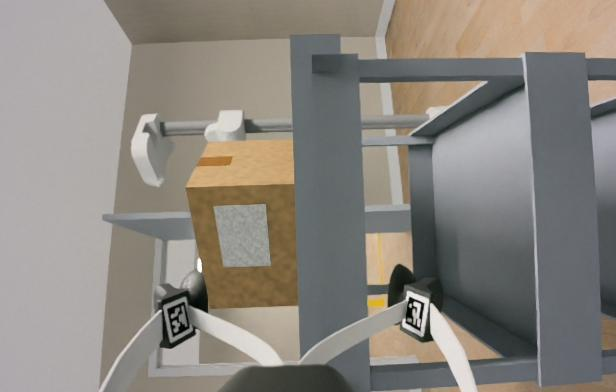

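Emit:
{"method": "move", "body": {"blocking": false, "r1": {"base":{"translate_m":0.27,"strafe_m":-0.02},"joints":{"lift_m":0.685,"gripper_m":0.09}}}}

Emit:
{"method": "wait", "body": {"seconds": 3, "cameras": ["r1_wrist_camera","r1_head_camera"]}}

Scene clock: 560.27 s.
move: r1 moving
r1.base_odometry: x=-3.853 y=+2.169 heading=-0.248
r1.turned_by_wheels: +0.000
r1.turned_by_imu: +0.000
r1.base_tilt: forward=-1.6 right=+1.3
r1.lidar_m: 0.62 3.31 2.46 2.08 2.06 2.38 2.51 2.50 2.85 2.64 2.64 0.68
r1.base_status: translate_m moving; strafe_m moving
r1.joint_positions: lift_m=+0.686 arm_m=+0.000 wrist_yaw_rad=+0.002 wrist_pitch_rad=+0.002 wrist_roll_rad=+1.568 gripper_m=+0.090
r1.joint_status: lift_m moving; the others done
r1.measured_speeds: translate_m=+0.121 strafe_m=-0.008 rotate_rad=+0.004 lift_m=+0.000 arm_m=+0.000 wrist_yaw_rad=+0.000 wrist_pitch_rad=+0.000 wrist_roll_rad=+0.000
r1.motor_effort: lift_m=+14(23) arm_m=+4(4) wheel_0=+6(8) wheel_1=+7(7) wheel_2=-8(9)
r1.servo_current: wrist_yaw_rad=52(91) wrist_pitch_rad=46(52) wrist_roll_rad=52(85) gripper_m=39(46)
r1.hand_pose: x=+0.4594 y=-0.0868 z=+0.8631 quat_wxyz=(+0.708, +0.706, +0.002, +0.000) (m; r1's base frame)
r1.wrist_depth_mm: - - - - - 1661 1205 / - - - - 496 500 496 / - - 1756 788 1756 - 492 / - - 707 707 - - 484 / - - 750 741 - - - / - - 213 415 191 - - / - - - 143 - 496 -
r2: as last shown
r2.base_tilt: forward=-0.7 right=+0.1
r2.lidar_m: 0.39 1.81 3.01 3.07 0.77 0.81 2.71 1.85 1.73 1.74 1.46 0.95
r2.motor_effort: lift_m=+21(21) arm_m=-4(4) wheel_0=-2(2) wheel_1=+2(2) wheel_2=+5(5)
r2.servo_current: wrist_yaw_rad=72(72) wrist_pitch_rad=52(52) wrist_roll_rad=39(59) gripper_m=156(163)
r2.contact_limits: translate_m 0.2
r2.wrist_depth_mm: - 190 245 189 - - - / - 191 246 188 - - - / - 191 246 190 - - - / - 191 246 190 - - - / - 191 237 196 - - - / - 182 184 194 176 - - / - 158 227 - - - -
pictures: none

Scene clock: 562.13 s.
earlier move: r1 done
r1.base_odometry: x=-3.626 y=+2.093 heading=-0.248
r1.turned_by_wheels: +0.000
r1.turned_by_imu: +0.000
r1.base_tilt: forward=-1.6 right=+1.3
r1.lidar_m: 0.39 0.41 2.57 2.17 2.17 2.49 2.72 2.71 3.01 2.54 2.54 0.44
r1.base_status: done
r1.joint_positions: lift_m=+0.685 arm_m=+0.000 wrist_yaw_rad=+0.002 wrist_pitch_rad=+0.002 wrist_roll_rad=+1.568 gripper_m=+0.090
r1.joint_status: all done
r1.measured_speeds: all 0
r1.motor_effort: lift_m=+13(23) arm_m=+4(4) wheel_0=+2(8) wheel_1=+1(8) wheel_2=-1(10)
r1.servo_current: wrist_yaw_rad=39(91) wrist_pitch_rad=39(52) wrist_roll_rad=59(85) gripper_m=46(52)
r1.hand_pose: x=+0.4594 y=-0.0868 z=+0.8631 quat_wxyz=(+0.708, +0.706, +0.002, +0.000) (m; r1's base frame)
r1.wrist_depth_mm: - - - 248 248 1661 1205 / - - - 248 247 1708 - / - 1618 634 245 246 - - / - 500 469 243 244 - - / - 512 492 242 243 - - / - - 214 181 197 - - / - - 603 143 240 153 -
r2.base_odometry: x=-1.985 y=-2.356 heading=-1.668
r2.turned_by_wheels: +0.000
r2.turned_by_imu: +0.000
r2.base_tilt: forward=-0.6 right=+0.1
r2.lidar_m: 0.39 1.82 3.02 3.10 0.78 0.79 2.73 1.85 1.72 1.76 1.46 0.97
r2.base_status: not commanded
r2.joint_positions: lift_m=+0.900 arm_m=+0.000 wrist_yaw_rad=+0.009 wrist_pitch_rad=+0.008 wrist_roll_rad=+0.002 gripper_m=-0.028
r2.joint_status: not commanded
r2.measured_speeds: all 0
r2.motor_effort: lift_m=+21(21) arm_m=-4(4) wheel_0=-2(2) wheel_1=+2(2) wheel_2=+5(5)
r2.servo_current: wrist_yaw_rad=52(72) wrist_pitch_rad=46(59) wrist_roll_rad=46(59) gripper_m=163(163)
r2.contact_limits: translate_m 0.2
r2.hand_pose: x=+0.4600 y=-0.0850 z=+1.0757 quat_wxyz=(+1.000, +0.001, +0.004, +0.004) (m; r2's base frame)
r2.wrist_depth_mm: - 190 246 189 - - - / - 190 245 189 - - - / - 191 246 189 - - - / - 191 247 191 - - - / - 191 236 196 - - - / - 182 183 194 177 - - / - 158 226 - - - -
wait: 1.87 of 3 s (r1 has come to rest)
pictures: r1_head_camera, r1_wrist_camera
Images, in order (width x height): r1_head_camera 420x560, r1_wrist_camera 616x392.

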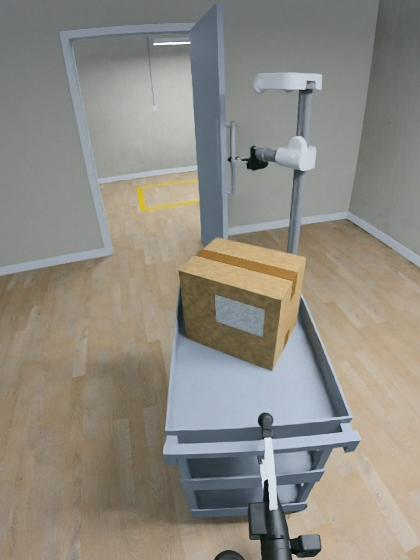

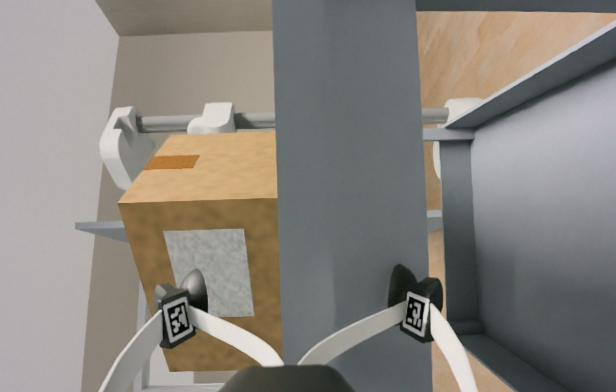

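Emit:
{"method": "zoom_image", "body": {"camera": "r1_head_camera", "region": [150, 360, 380, 540]}}

Scaled by 2.191 from the camera's 420x560 image, which has a finer 600x800 frame.

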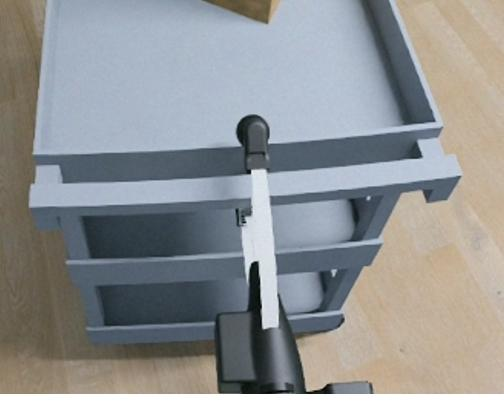

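Emit:
{"method": "zoom_image", "body": {"camera": "r1_wrist_camera", "region": [150, 100, 500, 392]}}

Scaled by 1.440.

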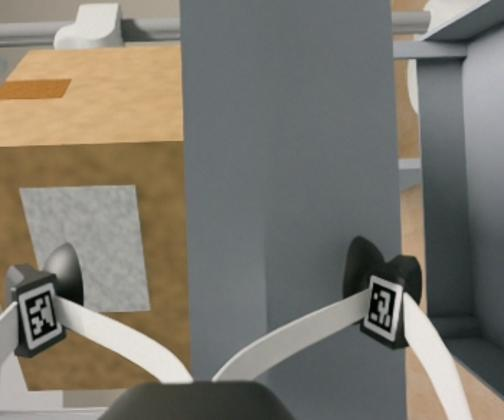

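Emit:
{"method": "move", "body": {"blocking": false, "r1": {"joints":{"lift_m":0.664,"gripper_m":0.135}}}}

Emit:
{"method": "wait", "body": {"seconds": 2, "cameras": ["r1_wrist_camera"]}}

Emit:
{"method": "move", "body": {"blocking": false, "r1": {"base":{"translate_m":0.04},"pace":"slow","contact_limits":{"translate_m":0.2}}}}

Emit:
{"method": "wait", "body": {"seconds": 2, "cameras": ["r1_wrist_camera"]}}

Scene clock: 589.47 s.
move: r1 moving
r1.base_odometry: x=-3.626 y=+2.093 heading=-0.248
r1.turned_by_wheels: +0.000
r1.turned_by_imu: +0.000
r1.base_tilt: forward=-1.6 right=+1.2
r1.lidar_m: 0.39 0.42 2.58 2.15 2.16 2.47 2.72 2.72 3.04 2.56 2.55 0.44
r1.base_status: not commanded
r1.joint_positions: lift_m=+0.665 arm_m=+0.000 wrist_yaw_rad=+0.002 wrist_pitch_rad=+0.002 wrist_roll_rad=+1.568 gripper_m=+0.106
r1.joint_status: lift_m moving; gripper_m moving
r1.measured_speeds: translate_m=+0.000 strafe_m=+0.000 rotate_rad=+0.000 lift_m=-0.013 arm_m=+0.000 wrist_yaw_rad=+0.000 wrist_pitch_rad=+0.000 wrist_roll_rad=+0.000
r1.motor_effort: lift_m=+14(14) arm_m=+4(4) wheel_0=+3(3) wheel_1=+1(1) wheel_2=-1(1)
r1.servo_current: wrist_yaw_rad=52(72) wrist_pitch_rad=46(52) wrist_roll_rad=52(59) gripper_m=98(98)
r1.hand_pose: x=+0.4594 y=-0.0868 z=+0.8422 quat_wxyz=(+0.708, +0.706, +0.002, +0.000) (m; r1's base frame)
r1.wrist_depth_mm: - - - 251 249 1661 1182 / - - - 246 248 1661 - / - 1576 603 246 247 - - / - 500 473 243 244 - - / - 504 484 242 243 - - / - - 211 240 198 - - / - - 603 144 241 - -
r2: as last shown
r2.lidar_m: 0.38 1.82 3.03 3.08 0.76 0.78 2.69 1.82 1.72 1.74 1.49 0.96
r2.motor_effort: lift_m=+21(21) arm_m=-3(4) wheel_0=-1(2) wheel_1=+2(2) wheel_2=+5(5)
r2.servo_current: wrist_yaw_rad=65(65) wrist_pitch_rad=52(59) wrist_roll_rad=59(59) gripper_m=163(169)
r2.contact_limits: translate_m 0.2
r2.wrist_depth_mm: - 190 245 190 - - - / - 190 245 189 - - - / - 191 246 190 - - - / - 191 246 191 - - - / - 191 237 196 - - - / - 182 184 194 177 - - / - 159 228 - - - -
pictures: none

Scene clock: 590.40 s.
earlier move: r1 done
r1.base_odometry: x=-3.626 y=+2.093 heading=-0.248
r1.turned_by_wheels: +0.000
r1.turned_by_imu: +0.000
r1.base_tilt: forward=-1.6 right=+1.3
r1.lidar_m: 0.39 0.40 2.57 2.17 2.15 2.47 2.70 2.71 3.04 2.56 2.53 0.42
r1.base_status: not commanded
r1.joint_positions: lift_m=+0.665 arm_m=+0.000 wrist_yaw_rad=+0.002 wrist_pitch_rad=+0.002 wrist_roll_rad=+1.568 gripper_m=+0.135
r1.joint_status: all done
r1.measured_speeds: all 0
r1.motor_effort: lift_m=+13(14) arm_m=+4(4) wheel_0=+2(3) wheel_1=+1(1) wheel_2=-1(1)
r1.servo_current: wrist_yaw_rad=52(72) wrist_pitch_rad=33(52) wrist_roll_rad=52(65) gripper_m=39(104)
r1.hand_pose: x=+0.4594 y=-0.0868 z=+0.8421 quat_wxyz=(+0.708, +0.706, +0.002, +0.000) (m; r1's base frame)
r1.wrist_depth_mm: - - - 247 250 1618 1205 / - - - 246 249 1661 - / - 1576 640 245 247 - - / - 496 469 244 245 - - / - 500 492 243 243 - - / - 210 521 240 211 195 - / - - 603 142 240 1921 -
r2.base_odometry: x=-1.985 y=-2.356 heading=-1.668
r2.turned_by_wheels: +0.000
r2.turned_by_imu: +0.000
r2.base_tilt: forward=-0.6 right=+0.0
r2.lidar_m: 0.41 1.83 3.02 3.10 0.79 0.77 2.73 1.84 1.73 1.76 1.48 0.96
r2.base_status: not commanded
r2.joint_positions: lift_m=+0.900 arm_m=+0.000 wrist_yaw_rad=+0.009 wrist_pitch_rad=+0.008 wrist_roll_rad=+0.002 gripper_m=-0.028
r2.joint_status: not commanded
r2.measured_speeds: all 0
r2.motor_effort: lift_m=+21(21) arm_m=-4(4) wheel_0=-2(2) wheel_1=+2(2) wheel_2=+5(5)
r2.servo_current: wrist_yaw_rad=65(72) wrist_pitch_rad=52(59) wrist_roll_rad=59(59) gripper_m=156(169)
r2.contact_limits: translate_m 0.2
r2.hand_pose: x=+0.4600 y=-0.0850 z=+1.0757 quat_wxyz=(+1.000, +0.001, +0.004, +0.004) (m; r2's base frame)
r2.wrist_depth_mm: - 190 245 190 - - - / - 191 246 189 - - - / - 191 246 190 - - - / - 191 246 190 - - - / - 190 236 196 - - - / - 182 184 195 177 - - / - 158 226 - - - -
wait: 0.93 of 2 s (r1 has come to rest)
pictures: r1_wrist_camera
Images, in order (width x height): r1_wrist_camera 616x392.

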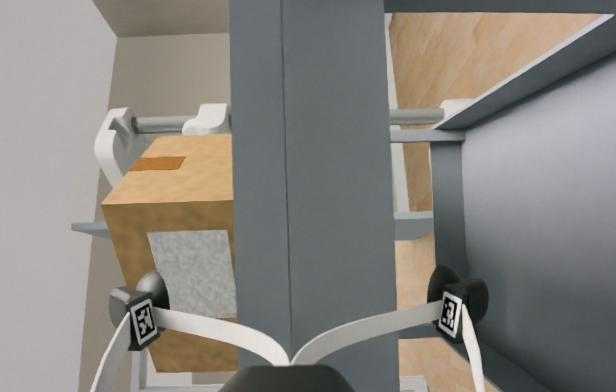

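Scene clock: 590.90 s.
move: r1 moving
r1.base_odometry: x=-3.614 y=+2.090 heading=-0.247
r1.turned_by_wheels: +0.000
r1.turned_by_imu: +0.000
r1.base_tilt: forward=-1.6 right=+1.2
r1.lidar_m: 0.38 0.40 2.54 2.17 2.18 2.49 2.76 2.73 3.03 2.54 2.54 0.43
r1.base_status: translate_m moving
r1.joint_positions: lift_m=+0.665 arm_m=+0.000 wrist_yaw_rad=+0.002 wrist_pitch_rad=+0.002 wrist_roll_rad=+1.568 gripper_m=+0.135
r1.joint_status: not commanded
r1.measured_speeds: translate_m=+0.048 strafe_m=+0.000 rotate_rad=-0.001 lift_m=+0.000 arm_m=+0.000 wrist_yaw_rad=+0.000 wrist_pitch_rad=+0.000 wrist_roll_rad=+0.000
r1.motor_effort: lift_m=+13(13) arm_m=+4(4) wheel_0=+6(6) wheel_1=+2(7) wheel_2=-4(6)
r1.servo_current: wrist_yaw_rad=46(59) wrist_pitch_rad=46(46) wrist_roll_rad=46(52) gripper_m=39(46)
r1.contact_limits: translate_m 0.2
r1.hand_pose: x=+0.4594 y=-0.0868 z=+0.8421 quat_wxyz=(+0.708, +0.706, +0.002, +0.000) (m; r1's base frame)
r1.wrist_depth_mm: - - - 237 237 1661 1182 / - - - 235 236 1708 - / - 1618 627 235 235 - - / - 462 462 233 234 - - / - 484 484 232 234 - - / - 210 508 231 211 193 - / - - 580 148 230 1863 -
r2: as last shown
r2.base_tilt: forward=-0.7 right=+0.1
r2.lidar_m: 0.38 1.83 3.02 3.08 0.78 0.80 2.72 1.85 1.71 1.75 1.50 0.94
r2.servo_current: wrist_yaw_rad=59(65) wrist_pitch_rad=52(52) wrist_roll_rad=52(59) gripper_m=163(169)
r2.contact_limits: translate_m 0.2
r2.wrist_depth_mm: - 190 245 189 - - - / - 190 245 188 - - - / - 191 245 189 - - - / - 191 245 191 - - - / - 191 237 197 - - - / - 182 184 195 177 - - / - 159 226 - - - -
pictures: none

Scene clock: 591.93 s.
earlier move: r1 done
r1.base_odometry: x=-3.588 y=+2.083 heading=-0.248
r1.turned_by_wheels: +0.000
r1.turned_by_imu: +0.000
r1.base_tilt: forward=-1.6 right=+1.3
r1.lidar_m: 0.34 0.38 2.58 2.17 2.17 2.47 2.75 2.74 3.01 2.53 2.55 0.41
r1.base_status: done
r1.joint_positions: lift_m=+0.665 arm_m=+0.000 wrist_yaw_rad=+0.000 wrist_pitch_rad=+0.002 wrist_roll_rad=+1.568 gripper_m=+0.135
r1.joint_status: not commanded
r1.measured_speeds: all 0
r1.motor_effort: lift_m=+13(13) arm_m=+4(4) wheel_0=+4(8) wheel_1=+3(7) wheel_2=-6(6)
r1.servo_current: wrist_yaw_rad=72(72) wrist_pitch_rad=39(52) wrist_roll_rad=39(59) gripper_m=39(46)
r1.contact_limits: translate_m 0.2
r1.hand_pose: x=+0.4593 y=-0.0873 z=+0.8421 quat_wxyz=(+0.708, +0.706, +0.001, -0.001) (m; r1's base frame)
r1.wrist_depth_mm: - - - 222 224 1661 1205 / - - - 218 220 1708 - / - - 1430 216 217 - - / - 488 459 214 213 - - / - 449 449 211 212 - - / - 208 477 208 210 196 - / - 535 521 145 208 - -
r2.base_odometry: x=-1.985 y=-2.356 heading=-1.668
r2.turned_by_wheels: +0.000
r2.turned_by_imu: +0.000
r2.base_tilt: forward=-0.6 right=+0.1
r2.lidar_m: 0.41 1.79 3.00 3.07 0.79 0.78 2.76 1.84 1.72 1.77 1.47 0.95
r2.base_status: not commanded
r2.joint_positions: lift_m=+0.900 arm_m=+0.000 wrist_yaw_rad=+0.009 wrist_pitch_rad=+0.008 wrist_roll_rad=+0.002 gripper_m=-0.028
r2.joint_status: not commanded
r2.measured_speeds: all 0
r2.motor_effort: lift_m=+21(21) arm_m=-4(4) wheel_0=-2(2) wheel_1=+2(2) wheel_2=+4(5)
r2.servo_current: wrist_yaw_rad=65(72) wrist_pitch_rad=46(52) wrist_roll_rad=39(59) gripper_m=163(169)
r2.contact_limits: translate_m 0.2
r2.hand_pose: x=+0.4600 y=-0.0850 z=+1.0757 quat_wxyz=(+1.000, +0.001, +0.004, +0.004) (m; r2's base frame)
r2.wrist_depth_mm: - 190 244 189 - - - / - 190 246 189 - - - / - 190 245 190 - - - / - 191 246 191 - - - / - 191 237 196 - - - / - 182 183 193 177 - - / - 158 227 - - - -
wait: 1.03 of 2 s (r1 has come to rest)
pictures: r1_wrist_camera
Images, in order (width x height): r1_wrist_camera 616x392.

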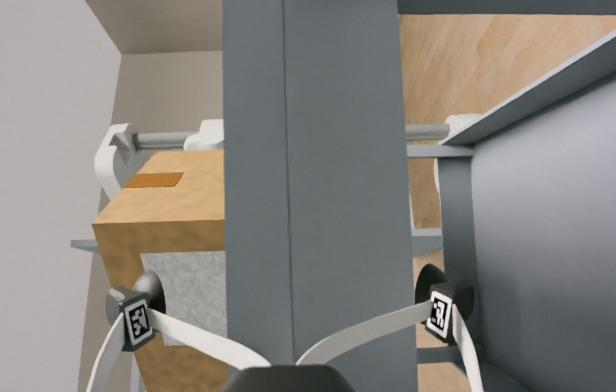

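Emit:
{"method": "wait", "body": {"seconds": 0.1, "cameras": ["r1_head_camera","r1_wrist_camera"]}}

Emit:
{"method": "zoom_image", "body": {"camera": "r1_head_camera", "region": [150, 410, 380, 510]}}

Emit:
{"method": "zoom_image", "body": {"camera": "r1_wrist_camera", "region": [200, 0, 480, 392]}}

Scene clock: 603.33 s.
r1.base_odometry: x=-3.588 y=+2.083 heading=-0.248
r1.turned_by_wheels: +0.000
r1.turned_by_imu: +0.000
r1.base_tilt: forward=-1.6 right=+1.3
r1.lidar_m: 0.36 0.38 2.60 2.20 2.17 2.49 2.75 2.75 3.03 2.54 2.53 0.42
r1.base_status: done
r1.joint_positions: lift_m=+0.665 arm_m=+0.000 wrist_yaw_rad=+0.000 wrist_pitch_rad=+0.002 wrist_roll_rad=+1.568 gripper_m=+0.135
r1.joint_status: not commanded
r1.measured_speeds: all 0
r1.motor_effort: lift_m=+13(13) arm_m=+4(4) wheel_0=+3(8) wheel_1=+4(7) wheel_2=-6(6)
r1.servo_current: wrist_yaw_rad=46(72) wrist_pitch_rad=39(52) wrist_roll_rad=26(59) gripper_m=46(46)
r1.contact_limits: translate_m 0.2
r1.hand_pose: x=+0.4593 y=-0.0873 z=+0.8421 quat_wxyz=(+0.708, +0.706, +0.001, -0.001) (m; r1's base frame)
r1.wrist_depth_mm: - - - 222 223 1661 1182 / - - - 218 220 1756 - / - - 1464 216 218 - - / - 488 459 213 214 - - / - 449 449 211 212 - - / - 208 477 210 209 197 - / - 539 521 144 207 - -
r2.base_odometry: x=-1.985 y=-2.356 heading=-1.668
r2.turned_by_wheels: +0.000
r2.turned_by_imu: +0.000
r2.base_tilt: forward=-0.6 right=+0.1
r2.lidar_m: 0.39 1.80 3.02 3.09 0.78 0.80 2.73 1.85 1.74 1.76 1.47 0.95
r2.base_status: not commanded
r2.joint_positions: lift_m=+0.900 arm_m=+0.000 wrist_yaw_rad=+0.009 wrist_pitch_rad=+0.008 wrist_roll_rad=+0.002 gripper_m=-0.028
r2.joint_status: not commanded
r2.measured_speeds: all 0
r2.motor_effort: lift_m=+21(21) arm_m=-4(4) wheel_0=-2(2) wheel_1=+1(2) wheel_2=+5(5)
r2.servo_current: wrist_yaw_rad=59(72) wrist_pitch_rad=52(52) wrist_roll_rad=59(59) gripper_m=156(169)
r2.contact_limits: translate_m 0.2
r2.hand_pose: x=+0.4600 y=-0.0850 z=+1.0757 quat_wxyz=(+1.000, +0.001, +0.004, +0.004) (m; r2's base frame)
r2.wrist_depth_mm: - 190 245 189 - - - / - 190 246 188 - - - / - 191 245 190 - - - / - 191 246 191 - - - / - 191 236 196 - - - / - 182 183 195 177 - - / - 158 227 - - - -
wait: 0.10 s; at rest from the start
pictures: r1_head_camera, r1_wrist_camera
Images, in order (width x height): r1_head_camera 420x560, r1_wrist_camera 616x392.

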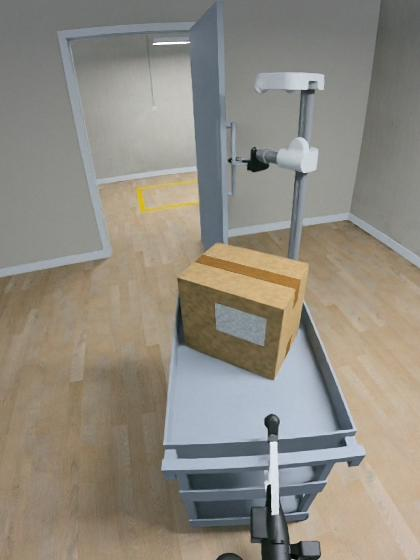

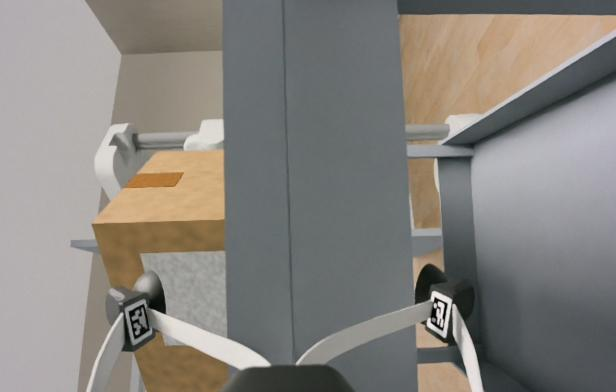

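Scaled by 2.191 from the camera's 420x560 image, which has a finer 600x800 frame.

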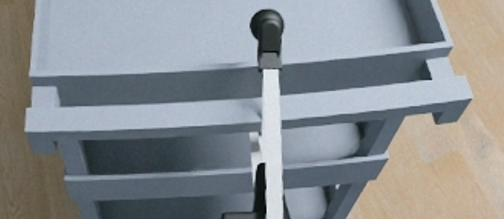

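Scaled by 1.286.

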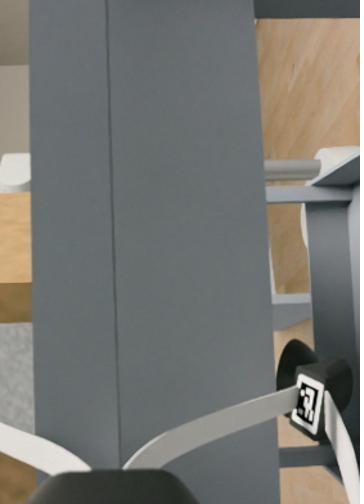

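Emit:
{"method": "move", "body": {"blocking": false, "r1": {"base":{"translate_m":0.03},"pace":"slow","contact_limits":{"translate_m":0.1}}}}

Emit:
{"method": "wait", "body": {"seconds": 2, "cameras": ["r1_wrist_camera","r1_head_camera"]}}

Scene clock: 611.33 s.
move: r1 moving
r1.base_odometry: x=-3.576 y=+2.080 heading=-0.248
r1.turned_by_wheels: +0.000
r1.turned_by_imu: +0.000
r1.base_tilt: forward=-1.6 right=+1.2
r1.lidar_m: 0.36 0.36 2.60 2.17 2.17 2.47 2.78 2.78 3.01 2.52 2.52 0.43
r1.base_status: translate_m moving
r1.joint_positions: lift_m=+0.665 arm_m=+0.000 wrist_yaw_rad=-0.001 wrist_pitch_rad=+0.001 wrist_roll_rad=+1.568 gripper_m=+0.135
r1.joint_status: not commanded
r1.measured_speeds: translate_m=+0.049 strafe_m=+0.001 rotate_rad=-0.004 lift_m=+0.000 arm_m=+0.000 wrist_yaw_rad=+0.000 wrist_pitch_rad=-0.012 wrist_roll_rad=+0.000
r1.motor_effort: lift_m=+13(13) arm_m=+4(4) wheel_0=+5(7) wheel_1=+4(7) wheel_2=-9(10)
r1.servo_current: wrist_yaw_rad=46(59) wrist_pitch_rad=33(52) wrist_roll_rad=33(72) gripper_m=39(46)
r1.contact_limits: translate_m 0.1
r1.hand_pose: x=+0.4591 y=-0.0877 z=+0.8424 quat_wxyz=(+0.708, +0.706, +0.000, -0.001) (m; r1's base frame)
r1.wrist_depth_mm: - - - 219 217 1756 1205 / - - - 215 215 1708 1308 / - - 1464 212 211 1537 - / - 488 455 211 209 - - / - 442 445 206 206 - - / - 196 469 203 204 189 - / - 539 517 142 202 - -
r2: as last shown
r2.base_tilt: forward=-0.6 right=+0.0
r2.lidar_m: 0.41 1.80 3.01 3.09 0.78 0.77 2.74 1.86 1.71 1.77 1.46 0.98
r2.motor_effort: lift_m=+21(21) arm_m=-4(4) wheel_0=-2(2) wheel_1=+2(2) wheel_2=+5(5)
r2.servo_current: wrist_yaw_rad=52(72) wrist_pitch_rad=52(59) wrist_roll_rad=46(52) gripper_m=163(169)
r2.contact_limits: translate_m 0.2
r2.wrist_depth_mm: - 190 245 189 - - - / - 190 244 189 - - - / - 190 246 190 - - - / - 191 247 190 - - - / - 191 236 196 - - - / - 182 184 194 177 - - / - 158 227 - - - -
pictures: none

Scene clock: 612.20 s.
earlier move: r1 done
r1.base_odometry: x=-3.559 y=+2.076 heading=-0.247
r1.turned_by_wheels: +0.000
r1.turned_by_imu: +0.000
r1.base_tilt: forward=-1.6 right=+1.3
r1.lidar_m: 0.34 0.37 2.57 2.19 2.20 2.48 2.80 2.78 3.00 2.51 2.53 0.40
r1.base_status: done
r1.joint_positions: lift_m=+0.665 arm_m=+0.000 wrist_yaw_rad=-0.001 wrist_pitch_rad=+0.000 wrist_roll_rad=+1.568 gripper_m=+0.135
r1.joint_status: not commanded
r1.measured_speeds: all 0
r1.motor_effort: lift_m=+13(13) arm_m=+4(4) wheel_0=+5(7) wheel_1=+4(7) wheel_2=-5(10)
r1.servo_current: wrist_yaw_rad=65(65) wrist_pitch_rad=39(52) wrist_roll_rad=59(72) gripper_m=39(52)
r1.contact_limits: translate_m 0.1
r1.hand_pose: x=+0.4591 y=-0.0877 z=+0.8427 quat_wxyz=(+0.708, +0.706, +0.000, +0.000) (m; r1's base frame)
r1.wrist_depth_mm: - - - 217 217 1756 1229 / - - - 215 213 1756 - / - - 1430 212 211 - - / - 488 452 211 209 - - / - 449 445 206 206 - - / - 192 477 203 204 195 - / - 544 535 145 202 - -
r2.base_odometry: x=-1.985 y=-2.356 heading=-1.668
r2.turned_by_wheels: +0.000
r2.turned_by_imu: +0.000
r2.base_tilt: forward=-0.6 right=+0.0
r2.lidar_m: 0.40 1.83 3.01 3.08 0.75 0.77 2.75 1.85 1.72 1.76 1.46 0.93
r2.base_status: not commanded
r2.joint_positions: lift_m=+0.900 arm_m=+0.000 wrist_yaw_rad=+0.009 wrist_pitch_rad=+0.008 wrist_roll_rad=+0.002 gripper_m=-0.028
r2.joint_status: not commanded
r2.measured_speeds: all 0
r2.motor_effort: lift_m=+21(21) arm_m=-4(4) wheel_0=-1(2) wheel_1=+2(2) wheel_2=+5(5)
r2.servo_current: wrist_yaw_rad=52(72) wrist_pitch_rad=46(59) wrist_roll_rad=59(59) gripper_m=163(169)
r2.contact_limits: translate_m 0.2
r2.hand_pose: x=+0.4600 y=-0.0850 z=+1.0757 quat_wxyz=(+1.000, +0.001, +0.004, +0.004) (m; r2's base frame)
r2.wrist_depth_mm: - 190 245 189 - - - / - 190 245 189 - - - / - 190 245 190 - - - / - 191 245 190 - - - / - 191 237 196 - - - / - 182 184 194 177 - - / - 158 228 - - - -
wait: 0.87 of 2 s (r1 has come to rest)
pictures: r1_head_camera, r1_wrist_camera
Images, in order (width x height): r1_head_camera 420x560, r1_wrist_camera 616x392.

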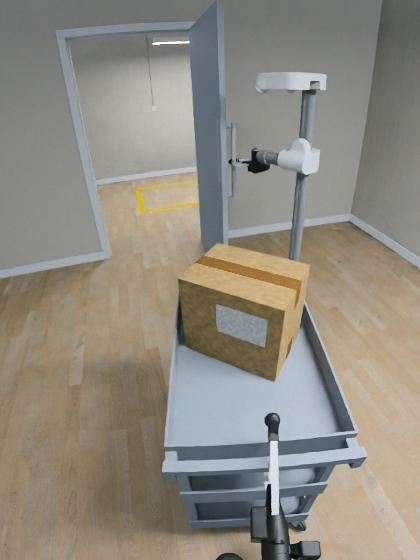

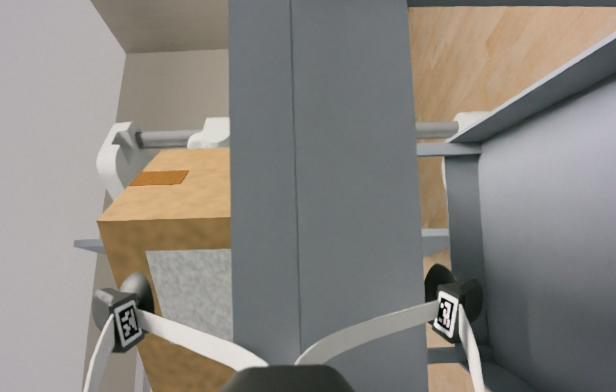

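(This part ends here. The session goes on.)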